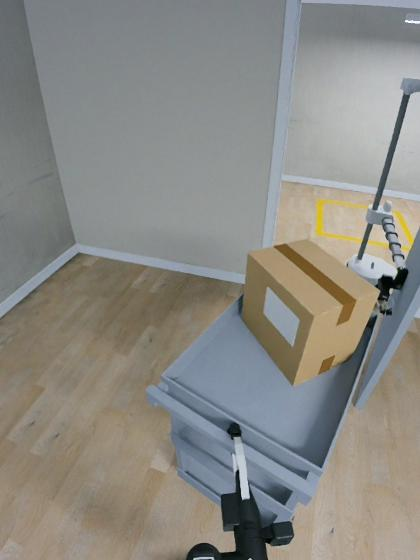

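move:
  blocking: false
  r1: {"base":{"strafe_m":0.06},"pace":"slow","contact_limits":{"strafe_m":1.0}}
  r2: {"base":{"rotate_rad":-0.17},"pace":"slow"}
  cameras: []

wait:
  seconds: 4
  cameras: []

wait:
  seconds: 1
  cameras: ["r1_head_camera","r2_head_camera"]

Scene clock: 1251.80 s.
move: r1 moving; r2 moving
r1.base_odometry: x=-0.083 y=+1.070 heading=-2.410
r1.turned_by_wheels: -0.004
r1.turned_by_imu: -0.018
r1.base_tilt: forward=-1.6 right=+1.3
r1.lidar_m: 0.40 0.25 0.25 0.53 2.06 2.77 2.64 2.73 2.84 0.87 0.85 1.44
r1.base_status: strafe_m moving
r1.joint_positions: lift_m=+0.350 arm_m=+0.549 wrist_yaw_rad=-0.002 wrist_pitch_rad=+0.002 wrist_roll_rad=+0.000 gripper_m=+0.000
r1.joint_status: not commanded
r1.measured_speeds: translate_m=-0.003 strafe_m=+0.057 rotate_rad=+0.000 lift_m=+0.000 arm_m=+0.000 wrist_yaw_rad=+0.000 wrist_pitch_rad=+0.000 wrist_roll_rad=+0.000
r1.motor_effort: lift_m=+23(23) arm_m=+4(4) wheel_0=-27(32) wheel_1=-1(6) wheel_2=-23(23)
r1.servo_current: wrist_yaw_rad=39(59) wrist_pitch_rad=46(46) wrist_roll_rad=39(52) gripper_m=46(46)
r1.contact_limits: arm_m 1; strafe_m 1
r1.hand_pose: x=+1.0078 y=-0.0879 z=+0.5273 quat_wxyz=(+1.000, +0.000, +0.001, -0.001) (m; r1's base frame)
r1.wrist_depth_mm: - 167 224 430 1756 640 615 / 117 151 224 427 1661 647 647 / 122 151 224 424 - - - / 117 151 225 377 - - - / 112 150 224 373 1708 - - / 116 150 189 204 668 - - / 111 139 206 183 156 - -
r2.base_odometry: x=-0.674 y=-2.247 heading=-2.092
r2.turned_by_wheels: -0.117
r2.turned_by_imu: -0.113
r2.base_tilt: forward=-0.7 right=+0.0
r2.lidar_m: 0.43 0.54 2.07 2.05 2.38 3.67 3.66 3.15 2.68 2.66 2.54 0.38
r2.base_status: rotate_rad moving
r2.joint_positions: lift_m=+0.688 arm_m=+0.000 wrist_yaw_rad=+0.007 wrist_pitch_rad=+0.010 wrist_roll_rad=+1.569 gripper_m=-0.034
r2.joint_status: not commanded
r2.measured_speeds: translate_m=+0.000 strafe_m=+0.000 rotate_rad=-0.348 lift_m=+0.000 arm_m=+0.000 wrist_yaw_rad=+0.000 wrist_pitch_rad=+0.000 wrist_roll_rad=+0.000
r2.motor_effort: lift_m=+20(20) arm_m=+5(5) wheel_0=+7(16) wheel_1=+5(10) wheel_2=+9(12)
r2.servo_current: wrist_yaw_rad=46(52) wrist_pitch_rad=52(65) wrist_roll_rad=46(52) gripper_m=65(72)
r2.hand_pose: x=+0.4598 y=-0.0854 z=+0.8631 quat_wxyz=(+0.708, +0.706, +0.006, -0.001) (m; r2's base frame)
r2.wrist_depth_mm: 1756 442 445 104 159 - - / 1808 404 407 113 172 - - / - 469 455 119 185 - - / - 609 580 131 202 - - / - - - 143 221 1863 - / - - 185 162 179 1464 492 / - - - - - 1537 452
pictures: none
No camera images: "cameras" was empty.

Scene clock: 1252.40 s.
earlier move: r1 moving; r2 done
r1.base_odometry: x=-0.056 y=+1.045 heading=-2.416
r1.turned_by_wheels: -0.007
r1.turned_by_imu: -0.033
r1.base_tilt: forward=-1.6 right=+1.3
r1.lidar_m: 0.38 0.25 0.25 0.49 2.03 2.61 2.66 2.72 2.92 0.87 0.87 1.46
r1.base_status: strafe_m moving
r1.joint_positions: lift_m=+0.350 arm_m=+0.549 wrist_yaw_rad=-0.002 wrist_pitch_rad=+0.002 wrist_roll_rad=+0.000 gripper_m=+0.000
r1.joint_status: not commanded
r1.measured_speeds: translate_m=-0.014 strafe_m=+0.036 rotate_rad=-0.032 lift_m=+0.000 arm_m=+0.000 wrist_yaw_rad=+0.000 wrist_pitch_rad=+0.000 wrist_roll_rad=+0.000
r1.motor_effort: lift_m=+23(23) arm_m=+0(4) wheel_0=-29(34) wheel_1=+26(26) wheel_2=-35(36)
r1.servo_current: wrist_yaw_rad=33(72) wrist_pitch_rad=39(46) wrist_roll_rad=46(59) gripper_m=46(52)
r1.contact_limits: arm_m 1; strafe_m 1
r1.hand_pose: x=+1.0078 y=-0.0879 z=+0.5273 quat_wxyz=(+1.000, +0.000, +0.001, -0.001) (m; r1's base frame)
r1.wrist_depth_mm: 124 189 286 - 809 654 647 / 135 179 283 - 661 654 647 / 129 179 283 - - - - / 134 179 281 - 1205 - - / 128 178 277 1808 1661 - - / 128 177 211 202 184 - 1808 / 127 151 235 183 146 - -
r2.base_odometry: x=-0.674 y=-2.246 heading=-2.144
r2.turned_by_wheels: -0.052
r2.turned_by_imu: -0.050
r2.base_tilt: forward=-0.7 right=+0.1
r2.lidar_m: 0.42 0.48 2.07 2.06 2.31 3.69 3.66 3.25 2.69 2.68 2.63 0.39
r2.base_status: done
r2.joint_positions: lift_m=+0.688 arm_m=+0.000 wrist_yaw_rad=+0.000 wrist_pitch_rad=+0.010 wrist_roll_rad=+1.569 gripper_m=-0.034
r2.joint_status: not commanded
r2.measured_speeds: all 0
r2.motor_effort: lift_m=+20(20) arm_m=+4(5) wheel_0=+6(16) wheel_1=+4(10) wheel_2=+5(12)
r2.servo_current: wrist_yaw_rad=39(59) wrist_pitch_rad=59(65) wrist_roll_rad=39(52) gripper_m=59(72)
r2.hand_pose: x=+0.4592 y=-0.0874 z=+0.8631 quat_wxyz=(+0.708, +0.706, +0.004, -0.004) (m; r2's base frame)
r2.wrist_depth_mm: 1708 - 539 124 179 - - / - 488 455 129 188 - - / - 439 433 137 198 - - / - 512 512 145 213 - - / - - 647 156 223 - - / - - 184 167 179 1537 - / - - - - - 1537 473
wait: 0.60 of 4 s (r2 has come to rest)
pictures: none
No camera images: "cameras" was empty.

Scene clock: 1253.40 s.
earlier move: r1 contact_stop
r1.base_odometry: x=-0.046 y=+1.058 heading=-2.528
r1.turned_by_wheels: -0.111
r1.turned_by_imu: -0.111
r1.base_tilt: forward=-1.6 right=+1.3
r1.lidar_m: 0.40 0.25 0.25 0.41 2.01 2.42 2.61 2.65 3.07 2.47 0.86 1.52
r1.base_status: strafe_m contact_stop
r1.joint_positions: lift_m=+0.350 arm_m=+0.549 wrist_yaw_rad=-0.001 wrist_pitch_rad=+0.002 wrist_roll_rad=+0.000 gripper_m=+0.000
r1.joint_status: not commanded
r1.measured_speeds: translate_m=-0.018 strafe_m=-0.020 rotate_rad=-0.153 lift_m=+0.000 arm_m=+0.000 wrist_yaw_rad=+0.000 wrist_pitch_rad=+0.000 wrist_roll_rad=+0.000
r1.on_its_own: the wheels are slack since a contact_stop
r1.motor_effort: lift_m=+23(23) arm_m=+4(4) wheel_0=-1(34) wheel_1=+1(28) wheel_2=+1(37)
r1.servo_current: wrist_yaw_rad=46(72) wrist_pitch_rad=39(46) wrist_roll_rad=39(59) gripper_m=39(52)
r1.contact_limits: arm_m 1; strafe_m 1
r1.hand_pose: x=+1.0078 y=-0.0878 z=+0.5273 quat_wxyz=(+1.000, +0.000, +0.001, -0.001) (m; r1's base frame)
r1.wrist_depth_mm: - 156 206 336 778 723 - / 111 141 206 332 - 676 - / 111 142 206 332 - - - / 110 141 205 329 - - - / 111 147 217 327 - - - / 110 140 185 203 182 - 1756 / 109 132 189 164 144 - 1205
r2.base_odometry: x=-0.674 y=-2.246 heading=-2.144
r2.turned_by_wheels: +0.000
r2.turned_by_imu: +0.000
r2.base_tilt: forward=-0.6 right=+0.1
r2.lidar_m: 0.43 0.52 2.09 2.06 2.30 3.68 3.66 3.28 2.69 2.67 2.64 0.38
r2.base_status: done
r2.joint_positions: lift_m=+0.688 arm_m=+0.000 wrist_yaw_rad=+0.000 wrist_pitch_rad=+0.010 wrist_roll_rad=+1.569 gripper_m=-0.034
r2.joint_status: not commanded
r2.measured_speeds: all 0
r2.motor_effort: lift_m=+20(20) arm_m=+5(5) wheel_0=+5(16) wheel_1=+4(10) wheel_2=+5(12)
r2.servo_current: wrist_yaw_rad=39(65) wrist_pitch_rad=59(65) wrist_roll_rad=52(59) gripper_m=59(72)
r2.hand_pose: x=+0.4592 y=-0.0874 z=+0.8631 quat_wxyz=(+0.708, +0.706, +0.004, -0.004) (m; r2's base frame)
r2.wrist_depth_mm: - - 525 124 178 - - / - 484 455 129 187 - - / - 439 433 137 198 - - / - 517 512 145 213 - - / - - 640 156 224 - - / - - 184 167 179 1576 - / - - - - - 1576 469
wait: 1.00 s; no rest
pictures: r1_head_camera, r2_head_camera
Images, in order (width x height): r1_head_camera 420x560, r2_head_camera 420x560.

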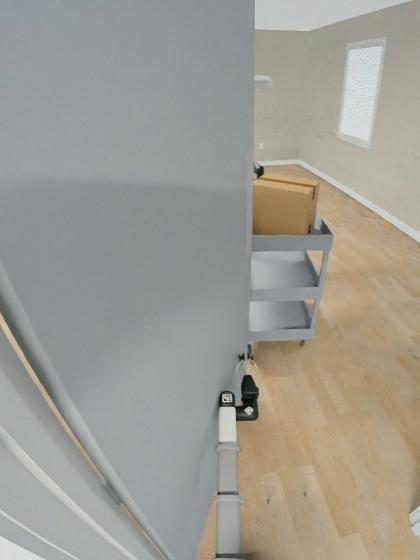

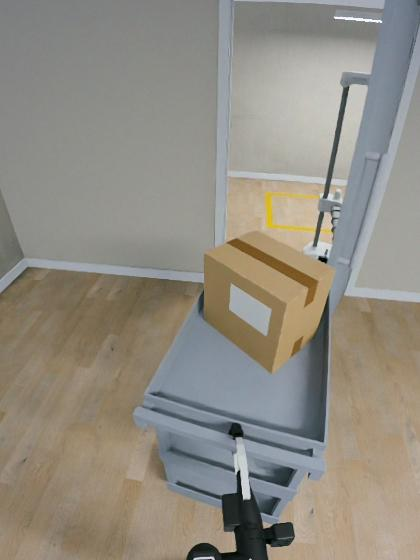

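move:
  blocking: false
  r1: {"base":{"rotate_rad":0.2},"pace":"slow","contact_limits":{"rotate_rad":1.0}}
  cameras: []

wait:
  seconds: 3
  cameras: ["r1_head_camera","r2_head_camera"]

Scene clock: 1259.07 s.
move: r1 moving
r1.base_odometry: x=+0.051 y=+1.122 heading=+3.075
r1.turned_by_wheels: -0.680
r1.turned_by_imu: -0.754
r1.base_tilt: forward=-1.6 right=+1.3
r1.lidar_m: 0.54 0.40 0.34 0.29 0.50 1.96 2.17 2.55 2.51 2.74 2.77 0.91
r1.base_status: rotate_rad moving
r1.joint_positions: lift_m=+0.350 arm_m=+0.549 wrist_yaw_rad=-0.026 wrist_pitch_rad=+0.002 wrist_roll_rad=+0.000 gripper_m=+0.000
r1.joint_status: not commanded
r1.measured_speeds: translate_m=-0.031 strafe_m=+0.138 rotate_rad=+0.349 lift_m=+0.000 arm_m=+0.000 wrist_yaw_rad=+0.000 wrist_pitch_rad=+0.000 wrist_roll_rad=+0.000
r1.motor_effort: lift_m=+23(23) arm_m=+5(5) wheel_0=-27(35) wheel_1=-12(15) wheel_2=-35(35)
r1.servo_current: wrist_yaw_rad=169(176) wrist_pitch_rad=39(46) wrist_roll_rad=46(59) gripper_m=39(46)
r1.contact_limits: arm_m 1; rotate_rad 1
r1.hand_pose: x=+1.0055 y=-0.0949 z=+0.5273 quat_wxyz=(+1.000, +0.000, +0.001, -0.013) (m; r1's base frame)
r1.wrist_depth_mm: - 120 155 218 - 173 - / - 120 154 216 - 174 153 / - - 154 213 - 172 154 / - 119 153 213 - 177 153 / - 114 153 207 - 176 154 / - 113 158 182 180 176 - / - 113 142 176 178 155 -
r2: as last shown
r2.turned_by_imu: +0.001
r2.base_tilt: forward=-0.7 right=+0.0
r2.lidar_m: 0.41 0.50 2.07 2.06 2.30 3.68 3.67 3.24 2.70 2.68 2.63 0.39
r2.motor_effort: lift_m=+20(20) arm_m=+4(5) wheel_0=+5(6) wheel_1=+4(4) wheel_2=+6(6)
r2.servo_current: wrist_yaw_rad=52(52) wrist_pitch_rad=52(65) wrist_roll_rad=39(65) gripper_m=65(65)
r2.wrist_depth_mm: - - 521 124 178 - - / 1756 459 459 129 187 - - / - 430 436 137 198 - - / - 512 517 145 213 - - / - - 640 156 224 - - / - - 184 167 179 1576 - / - - - - - 1499 477
pictures: none
No camera images: "cameras" was empty.

Scene clock: 1260.30 s.
earlier move: r1 contact_stop
r1.base_odometry: x=+0.046 y=+1.064 heading=+3.061
r1.turned_by_wheels: -0.014
r1.turned_by_imu: -0.114
r1.base_tilt: forward=-1.6 right=+1.3
r1.lidar_m: 0.55 0.34 0.31 0.26 0.34 0.97 2.07 2.66 2.56 2.66 2.82 0.93
r1.base_status: rotate_rad contact_stop (by the wheels' count: +0.095 of +0.200)
r1.joint_positions: lift_m=+0.350 arm_m=+0.549 wrist_yaw_rad=+0.002 wrist_pitch_rad=+0.002 wrist_roll_rad=+0.000 gripper_m=+0.000
r1.joint_status: not commanded
r1.measured_speeds: all 0
r1.on_its_own: the wheels are slack since a contact_stop
r1.motor_effort: lift_m=+23(23) arm_m=-4(5) wheel_0=+0(35) wheel_1=+0(15) wheel_2=+0(36)
r1.servo_current: wrist_yaw_rad=52(176) wrist_pitch_rad=39(46) wrist_roll_rad=46(78) gripper_m=39(52)
r1.contact_limits: arm_m 1; rotate_rad 1
r1.hand_pose: x=+1.0082 y=-0.0867 z=+0.5272 quat_wxyz=(+1.000, +0.000, +0.001, +0.001) (m; r1's base frame)
r1.wrist_depth_mm: - 128 172 - 157 133 - / 108 138 164 - 158 133 - / 104 133 172 - 158 130 - / 104 132 163 - 161 136 126 / 107 127 170 - 162 137 127 / 107 127 162 188 161 135 127 / 106 126 160 1281 139 136 -
r2.base_odometry: x=-0.674 y=-2.246 heading=-2.144
r2.turned_by_wheels: +0.000
r2.turned_by_imu: +0.000
r2.base_tilt: forward=-0.7 right=+0.1
r2.lidar_m: 0.42 0.52 2.09 2.07 2.32 3.66 3.67 3.24 2.69 2.66 2.64 0.39
r2.base_status: not commanded
r2.joint_positions: lift_m=+0.688 arm_m=+0.000 wrist_yaw_rad=+0.000 wrist_pitch_rad=+0.010 wrist_roll_rad=+1.569 gripper_m=-0.034
r2.joint_status: not commanded
r2.measured_speeds: all 0
r2.motor_effort: lift_m=+20(20) arm_m=+5(5) wheel_0=+5(6) wheel_1=+4(4) wheel_2=+5(6)
r2.servo_current: wrist_yaw_rad=39(59) wrist_pitch_rad=59(65) wrist_roll_rad=46(72) gripper_m=65(72)
r2.hand_pose: x=+0.4592 y=-0.0874 z=+0.8631 quat_wxyz=(+0.708, +0.706, +0.004, -0.004) (m; r2's base frame)
r2.wrist_depth_mm: - - 521 124 178 - - / 1756 459 459 129 187 - - / - 430 430 137 198 - - / - 508 521 144 213 - - / - - 647 156 224 - - / - - 184 167 179 1576 - / - - - - - 1537 469
wait: 1.23 of 3 s (r1 has come to rest)
pictures: r1_head_camera, r2_head_camera
Images, in order (width x height): r1_head_camera 420x560, r2_head_camera 420x560.

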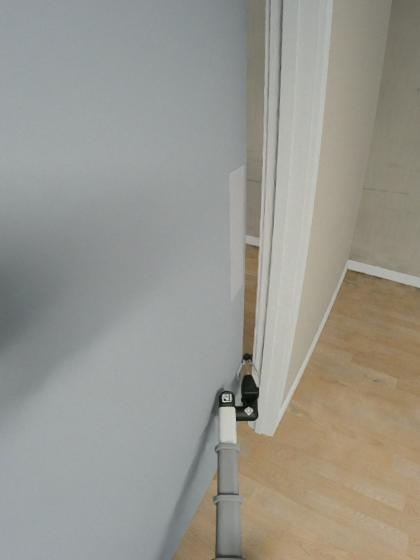

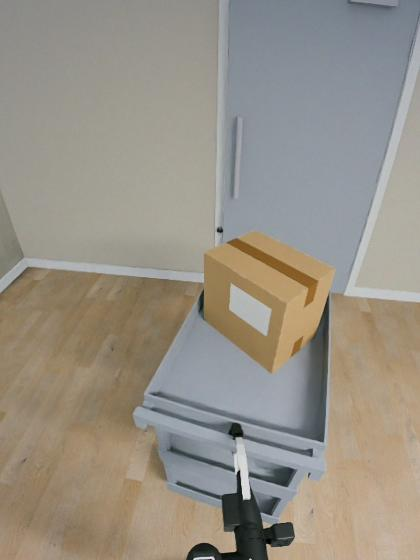

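move:
  blocking: false
  r1: {"joints":{"arm_m":0.2},"pace":"slow"}
  cameras: []

wait:
  seconds: 5
  cameras: ["r1_head_camera"]

Scene clock: 1292.83 s.
move: r1 moving
r1.base_odometry: x=+0.035 y=+1.069 heading=+3.064
r1.turned_by_wheels: +0.003
r1.turned_by_imu: +0.003
r1.base_tilt: forward=-1.6 right=+1.3
r1.lidar_m: 0.51 0.36 0.29 0.27 0.35 0.98 2.08 2.69 2.54 2.70 2.80 0.92
r1.base_status: not commanded
r1.joint_positions: lift_m=+0.350 arm_m=+0.537 wrist_yaw_rad=+0.003 wrist_pitch_rad=+0.002 wrist_roll_rad=+0.000 gripper_m=+0.000
r1.joint_status: arm_m moving
r1.measured_speeds: translate_m=+0.053 strafe_m=-0.019 rotate_rad=+0.021 lift_m=+0.000 arm_m=-0.050 wrist_yaw_rad=-0.002 wrist_pitch_rad=+0.000 wrist_roll_rad=+0.000
r1.on_its_own: the wheels are slack since a contact_stop
r1.motor_effort: lift_m=+23(23) arm_m=-11(15) wheel_0=+0(1) wheel_1=+0(0) wheel_2=+0(0)
r1.servo_current: wrist_yaw_rad=52(59) wrist_pitch_rad=39(52) wrist_roll_rad=46(59) gripper_m=46(52)
r1.contact_limits: rotate_rad 1
r1.hand_pose: x=+0.9960 y=-0.0866 z=+0.5272 quat_wxyz=(+1.000, +0.000, +0.001, +0.001) (m; r1's base frame)
r1.wrist_depth_mm: - 128 171 - 157 132 - / 108 138 163 - 158 134 - / 105 132 170 - 158 129 - / 104 132 163 - 162 135 126 / 107 127 169 - 163 137 - / 107 126 167 190 160 135 126 / 106 125 159 183 140 135 -
r2: as last shown
r2.lidar_m: 0.42 0.50 2.07 2.08 2.34 3.66 3.65 3.28 2.69 2.65 2.63 0.39
r2.motor_effort: lift_m=+20(20) arm_m=+4(5) wheel_0=+5(6) wheel_1=+4(4) wheel_2=+5(6)
r2.servo_current: wrist_yaw_rad=39(52) wrist_pitch_rad=52(59) wrist_roll_rad=33(59) gripper_m=65(65)
r2.wrist_depth_mm: - - 521 124 178 - - / 1756 455 459 129 188 - - / - 430 433 137 198 - - / - 512 512 145 213 - - / - - 640 156 222 - - / - - 185 167 179 1576 - / - - - - - 1576 473
pictures: none
No camera images: "cameras" was empty.

Scene clock: 1297.13 s.
earlier move: r1 done
r1.base_odometry: x=-0.292 y=+1.167 heading=-3.093
r1.turned_by_wheels: +0.126
r1.turned_by_imu: +0.126
r1.base_tilt: forward=-1.6 right=+1.3
r1.lidar_m: 0.35 0.25 0.25 0.25 0.38 1.13 2.53 2.70 2.65 2.90 2.44 0.53
r1.base_status: not commanded
r1.joint_positions: lift_m=+0.350 arm_m=+0.200 wrist_yaw_rad=+0.000 wrist_pitch_rad=+0.002 wrist_roll_rad=+0.000 gripper_m=+0.000
r1.joint_status: all done
r1.measured_speeds: all 0
r1.on_its_own: the wheels are slack since a contact_stop
r1.motor_effort: lift_m=+23(23) arm_m=-8(15) wheel_0=+0(1) wheel_1=+0(0) wheel_2=+0(0)
r1.servo_current: wrist_yaw_rad=52(72) wrist_pitch_rad=39(52) wrist_roll_rad=39(65) gripper_m=39(52)
r1.contact_limits: rotate_rad 1
r1.hand_pose: x=+0.6597 y=-0.0875 z=+0.5272 quat_wxyz=(+1.000, +0.000, +0.001, +0.000) (m; r1's base frame)
r1.wrist_depth_mm: - 141 176 - 152 125 - / 113 136 169 - 153 123 - / 114 141 175 - 157 122 124 / 113 136 175 - 155 123 124 / 110 135 174 - 156 123 - / 113 135 167 186 156 126 125 / 109 130 158 179 142 126 -
r2.base_odometry: x=-0.674 y=-2.246 heading=-2.144
r2.turned_by_wheels: +0.000
r2.turned_by_imu: +0.001
r2.base_tilt: forward=-0.7 right=+0.1
r2.lidar_m: 0.41 0.49 2.07 2.06 2.34 3.66 3.62 3.27 2.69 2.68 2.62 0.39
r2.base_status: not commanded
r2.joint_positions: lift_m=+0.688 arm_m=+0.000 wrist_yaw_rad=+0.000 wrist_pitch_rad=+0.010 wrist_roll_rad=+1.569 gripper_m=-0.034
r2.joint_status: not commanded
r2.measured_speeds: all 0
r2.motor_effort: lift_m=+20(20) arm_m=+4(5) wheel_0=+5(6) wheel_1=+4(4) wheel_2=+5(6)
r2.servo_current: wrist_yaw_rad=33(59) wrist_pitch_rad=59(65) wrist_roll_rad=46(59) gripper_m=59(72)
r2.hand_pose: x=+0.4592 y=-0.0874 z=+0.8631 quat_wxyz=(+0.708, +0.706, +0.004, -0.004) (m; r2's base frame)
r2.wrist_depth_mm: - - 521 124 178 - - / 1808 455 459 129 188 - - / - 433 433 137 198 - - / - 512 517 145 213 - - / - - 647 156 224 - - / - - 184 167 179 1537 - / - - - - - 1576 477
wait: 4.30 of 5 s (r1 has come to rest)
pictures: r1_head_camera
Images, in order (width x height): r1_head_camera 420x560.

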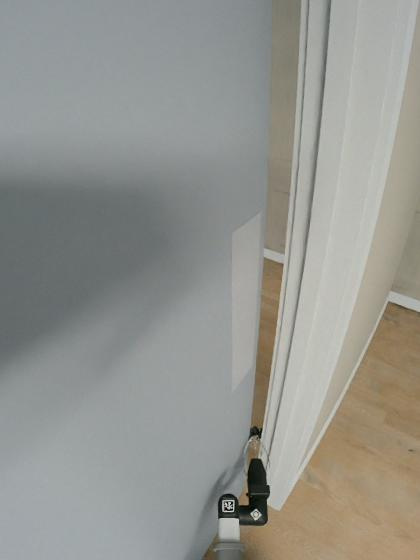

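move:
  blocking: false
  r1: {"base":{"rotate_rad":0.5},"pace":"slow","contact_limits":{"rotate_rad":1.0}}
  cameras: []

wait:
  seconds: 3
  cameras: ["r1_head_camera"]

Scene clock: 1308.63 s.
move: r1 moving
r1.base_odometry: x=-0.292 y=+1.168 heading=-2.972
r1.turned_by_wheels: +0.121
r1.turned_by_imu: +0.114
r1.base_tilt: forward=-1.6 right=+1.3
r1.lidar_m: 0.34 0.26 0.25 0.29 0.46 2.32 2.67 2.67 2.67 2.75 2.39 0.55
r1.base_status: rotate_rad moving
r1.joint_positions: lift_m=+0.350 arm_m=+0.200 wrist_yaw_rad=-0.023 wrist_pitch_rad=+0.002 wrist_roll_rad=+0.000 gripper_m=+0.000
r1.joint_status: not commanded
r1.measured_speeds: translate_m=-0.003 strafe_m=+0.002 rotate_rad=+0.483 lift_m=+0.000 arm_m=-0.001 wrist_yaw_rad=-0.041 wrist_pitch_rad=+0.000 wrist_roll_rad=+0.000
r1.motor_effort: lift_m=+23(23) arm_m=-6(8) wheel_0=-31(34) wheel_1=-18(18) wheel_2=-23(23)
r1.servo_current: wrist_yaw_rad=163(163) wrist_pitch_rad=46(46) wrist_roll_rad=65(65) gripper_m=52(52)
r1.contact_limits: rotate_rad 1
r1.hand_pose: x=+0.6573 y=-0.0941 z=+0.5272 quat_wxyz=(+1.000, +0.000, +0.001, -0.012) (m; r1's base frame)
r1.wrist_depth_mm: - 125 155 - - 155 - / - 121 155 - - 151 - / - 117 155 202 - 154 131 / 104 129 155 201 - 153 131 / - 120 154 200 - 153 132 / 103 120 153 182 180 154 - / - 119 135 171 182 148 -
r2: as last shown
r2.turned_by_imu: +0.000
r2.lidar_m: 0.41 0.49 2.07 2.07 2.30 3.65 3.66 3.26 2.70 2.68 2.60 0.40
r2.motor_effort: lift_m=+20(20) arm_m=+4(5) wheel_0=+5(6) wheel_1=+4(4) wheel_2=+5(5)
r2.servo_current: wrist_yaw_rad=39(65) wrist_pitch_rad=65(65) wrist_roll_rad=59(59) gripper_m=65(72)
r2.wrist_depth_mm: - - 521 124 178 - - / 1756 455 455 129 188 - - / - 430 433 137 198 - - / - 517 517 145 213 - - / - - 640 156 223 - - / - - 185 167 179 1537 - / - - - - - 1537 473
pictures: none
No camera images: "cameras" was empty.

Scene clock: 1309.93 s.
earlier move: r1 done
r1.base_odometry: x=-0.292 y=+1.168 heading=-2.596
r1.turned_by_wheels: +0.376
r1.turned_by_imu: +0.179
r1.base_tilt: forward=-1.6 right=+1.3
r1.lidar_m: 0.38 0.31 0.30 0.36 0.55 2.41 2.88 2.65 2.69 2.46 1.04 0.48
r1.base_status: done
r1.joint_positions: lift_m=+0.350 arm_m=+0.200 wrist_yaw_rad=-0.028 wrist_pitch_rad=+0.002 wrist_roll_rad=+0.000 gripper_m=+0.000
r1.joint_status: not commanded
r1.measured_speeds: all 0
r1.on_its_own: wrist_yaw_rad is at rest, and its servo_current (163 mA) is outside its rest range (0 to 104 mA)
r1.motor_effort: lift_m=+23(23) arm_m=+4(8) wheel_0=-19(36) wheel_1=-7(21) wheel_2=-13(30)
r1.servo_current: wrist_yaw_rad=163(202) wrist_pitch_rad=39(52) wrist_roll_rad=46(65) gripper_m=46(52)
r1.contact_limits: rotate_rad 1
r1.hand_pose: x=+0.6567 y=-0.0955 z=+0.5272 quat_wxyz=(+1.000, +0.000, +0.001, -0.014) (m; r1's base frame)
r1.wrist_depth_mm: - 156 177 - - - - / 122 143 177 - - - - / 125 143 177 - - - - / 122 139 177 - - - - / 128 142 175 - - - - / 121 142 170 191 185 1808 1537 / 118 133 154 144 1255 139 1255
r2.base_odometry: x=-0.674 y=-2.246 heading=-2.144
r2.turned_by_wheels: +0.000
r2.turned_by_imu: +0.000
r2.base_tilt: forward=-0.7 right=+0.1
r2.lidar_m: 0.42 0.50 2.07 2.07 2.32 3.67 3.67 3.28 2.72 2.68 2.60 0.39
r2.base_status: not commanded
r2.joint_positions: lift_m=+0.688 arm_m=+0.000 wrist_yaw_rad=+0.000 wrist_pitch_rad=+0.010 wrist_roll_rad=+1.569 gripper_m=-0.034
r2.joint_status: not commanded
r2.measured_speeds: all 0
r2.motor_effort: lift_m=+20(20) arm_m=+5(5) wheel_0=+5(6) wheel_1=+4(5) wheel_2=+5(6)
r2.servo_current: wrist_yaw_rad=39(65) wrist_pitch_rad=59(72) wrist_roll_rad=65(65) gripper_m=65(72)
r2.hand_pose: x=+0.4592 y=-0.0874 z=+0.8631 quat_wxyz=(+0.708, +0.706, +0.004, -0.004) (m; r2's base frame)
r2.wrist_depth_mm: 1661 - 517 124 179 - - / - 459 459 129 188 - - / - 427 433 137 198 - - / - 512 517 145 213 - - / - - 640 156 223 - - / - - 185 167 178 1618 - / - - - - - 1576 469
wait: 1.30 of 3 s (r1 has come to rest)
pictures: r1_head_camera
Images, in order (width x height): r1_head_camera 420x560.

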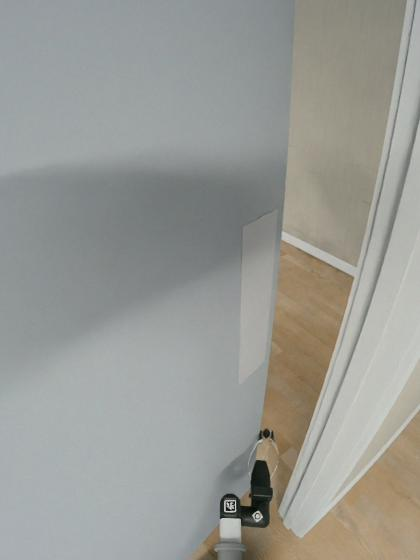

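move:
  blocking: false
  r1: {"base":{"rotate_rad":0.6},"pace":"slow","contact_limits":{"rotate_rad":1.0}}
  cameras: []

wait:
  seconds: 3
  cameras: ["r1_head_camera"]

Scene clock: 1315.40 s.
move: r1 moving
r1.base_odometry: x=-0.292 y=+1.168 heading=-2.471
r1.turned_by_wheels: +0.125
r1.turned_by_imu: +0.056
r1.base_tilt: forward=-1.6 right=+1.3
r1.lidar_m: 0.42 0.32 0.31 0.39 0.55 2.49 2.80 2.67 2.72 2.39 0.79 0.46
r1.base_status: rotate_rad moving
r1.joint_positions: lift_m=+0.350 arm_m=+0.200 wrist_yaw_rad=-0.030 wrist_pitch_rad=+0.002 wrist_roll_rad=+0.000 gripper_m=+0.000
r1.joint_status: not commanded
r1.measured_speeds: translate_m=+0.007 strafe_m=-0.004 rotate_rad=+0.485 lift_m=+0.000 arm_m=+0.000 wrist_yaw_rad=+0.000 wrist_pitch_rad=+0.000 wrist_roll_rad=+0.000
r1.motor_effort: lift_m=+23(23) arm_m=+4(4) wheel_0=-25(31) wheel_1=-13(20) wheel_2=-29(35)
r1.servo_current: wrist_yaw_rad=215(215) wrist_pitch_rad=39(46) wrist_roll_rad=46(65) gripper_m=39(46)
r1.contact_limits: rotate_rad 1
r1.hand_pose: x=+0.6565 y=-0.0960 z=+0.5272 quat_wxyz=(+1.000, +0.000, +0.001, -0.015) (m; r1's base frame)
r1.wrist_depth_mm: - 140 167 - - - - / 117 136 167 - - - - / 120 140 167 - - - - / 114 136 167 - - - - / 111 132 167 204 - - - / 116 135 161 184 181 1756 1618 / 113 131 140 176 1138 1098 1255
r2: as last shown
r2.lidar_m: 0.41 0.48 2.08 2.06 2.33 3.68 3.67 3.24 2.70 2.69 2.63 0.39
r2.motor_effort: lift_m=+20(20) arm_m=+4(5) wheel_0=+5(6) wheel_1=+4(4) wheel_2=+5(6)
r2.servo_current: wrist_yaw_rad=46(59) wrist_pitch_rad=59(65) wrist_roll_rad=39(52) gripper_m=65(72)
r2.wrist_depth_mm: 1661 - 525 124 178 - - / - 459 459 129 187 - - / - 430 433 137 198 - - / - 517 517 145 213 - - / - - 647 156 224 - - / - - 185 167 179 1537 - / - - - - - 1576 473
pictures: none
No camera images: "cameras" was empty.

Scene clock: 1316.83 s.
earlier move: r1 done
r1.base_odometry: x=-0.292 y=+1.168 heading=-1.999
r1.turned_by_wheels: +0.472
r1.turned_by_imu: +0.202
r1.base_tilt: forward=-1.6 right=+1.3
r1.lidar_m: 0.42 0.38 0.38 0.50 1.43 2.75 2.67 2.66 2.78 2.25 0.36 0.38
r1.base_status: done
r1.joint_positions: lift_m=+0.350 arm_m=+0.200 wrist_yaw_rad=-0.032 wrist_pitch_rad=+0.002 wrist_roll_rad=+0.000 gripper_m=+0.000
r1.joint_status: not commanded
r1.measured_speeds: translate_m=+0.000 strafe_m=+0.000 rotate_rad=-0.001 lift_m=+0.000 arm_m=+0.000 wrist_yaw_rad=+0.000 wrist_pitch_rad=+0.000 wrist_roll_rad=+0.000
r1.on_its_own: wrist_yaw_rad is at rest, and its servo_current (234 mA) is outside its rest range (0 to 104 mA)
r1.motor_effort: lift_m=+23(23) arm_m=+4(6) wheel_0=-18(34) wheel_1=-7(20) wheel_2=-17(36)
r1.servo_current: wrist_yaw_rad=234(241) wrist_pitch_rad=39(46) wrist_roll_rad=52(72) gripper_m=46(52)
r1.contact_limits: rotate_rad 1
r1.hand_pose: x=+0.6563 y=-0.0966 z=+0.5272 quat_wxyz=(+1.000, +0.000, +0.001, -0.016) (m; r1's base frame)
r1.wrist_depth_mm: - 143 162 - - - - / 121 137 163 - - - - / 124 141 162 - - - - / 121 137 163 - - - - / 126 135 163 - - - - / 120 137 160 183 181 1863 1618 / 118 131 145 165 1160 143 1281
r2.base_odometry: x=-0.674 y=-2.246 heading=-2.144
r2.turned_by_wheels: +0.000
r2.turned_by_imu: +0.000
r2.base_tilt: forward=-0.7 right=+0.1
r2.lidar_m: 0.42 0.49 2.09 2.06 2.31 3.67 3.66 3.28 2.71 2.68 2.63 0.38
r2.base_status: not commanded
r2.joint_positions: lift_m=+0.688 arm_m=+0.000 wrist_yaw_rad=+0.000 wrist_pitch_rad=+0.010 wrist_roll_rad=+1.569 gripper_m=-0.034
r2.joint_status: not commanded
r2.measured_speeds: all 0
r2.motor_effort: lift_m=+20(20) arm_m=+5(5) wheel_0=+5(6) wheel_1=+4(4) wheel_2=+5(6)
r2.servo_current: wrist_yaw_rad=39(59) wrist_pitch_rad=59(65) wrist_roll_rad=33(65) gripper_m=65(72)
r2.hand_pose: x=+0.4592 y=-0.0874 z=+0.8631 quat_wxyz=(+0.708, +0.706, +0.004, -0.004) (m; r2's base frame)
r2.wrist_depth_mm: 1661 - 521 124 178 - - / - 459 459 129 187 - - / - 430 433 137 198 - - / - 512 517 145 213 - - / - - 640 156 224 - - / - - 184 167 178 1576 - / - - - - - 1537 473
wait: 1.43 of 3 s (r1 has come to rest)
pictures: r1_head_camera
Images, in order (width x height): r1_head_camera 420x560.

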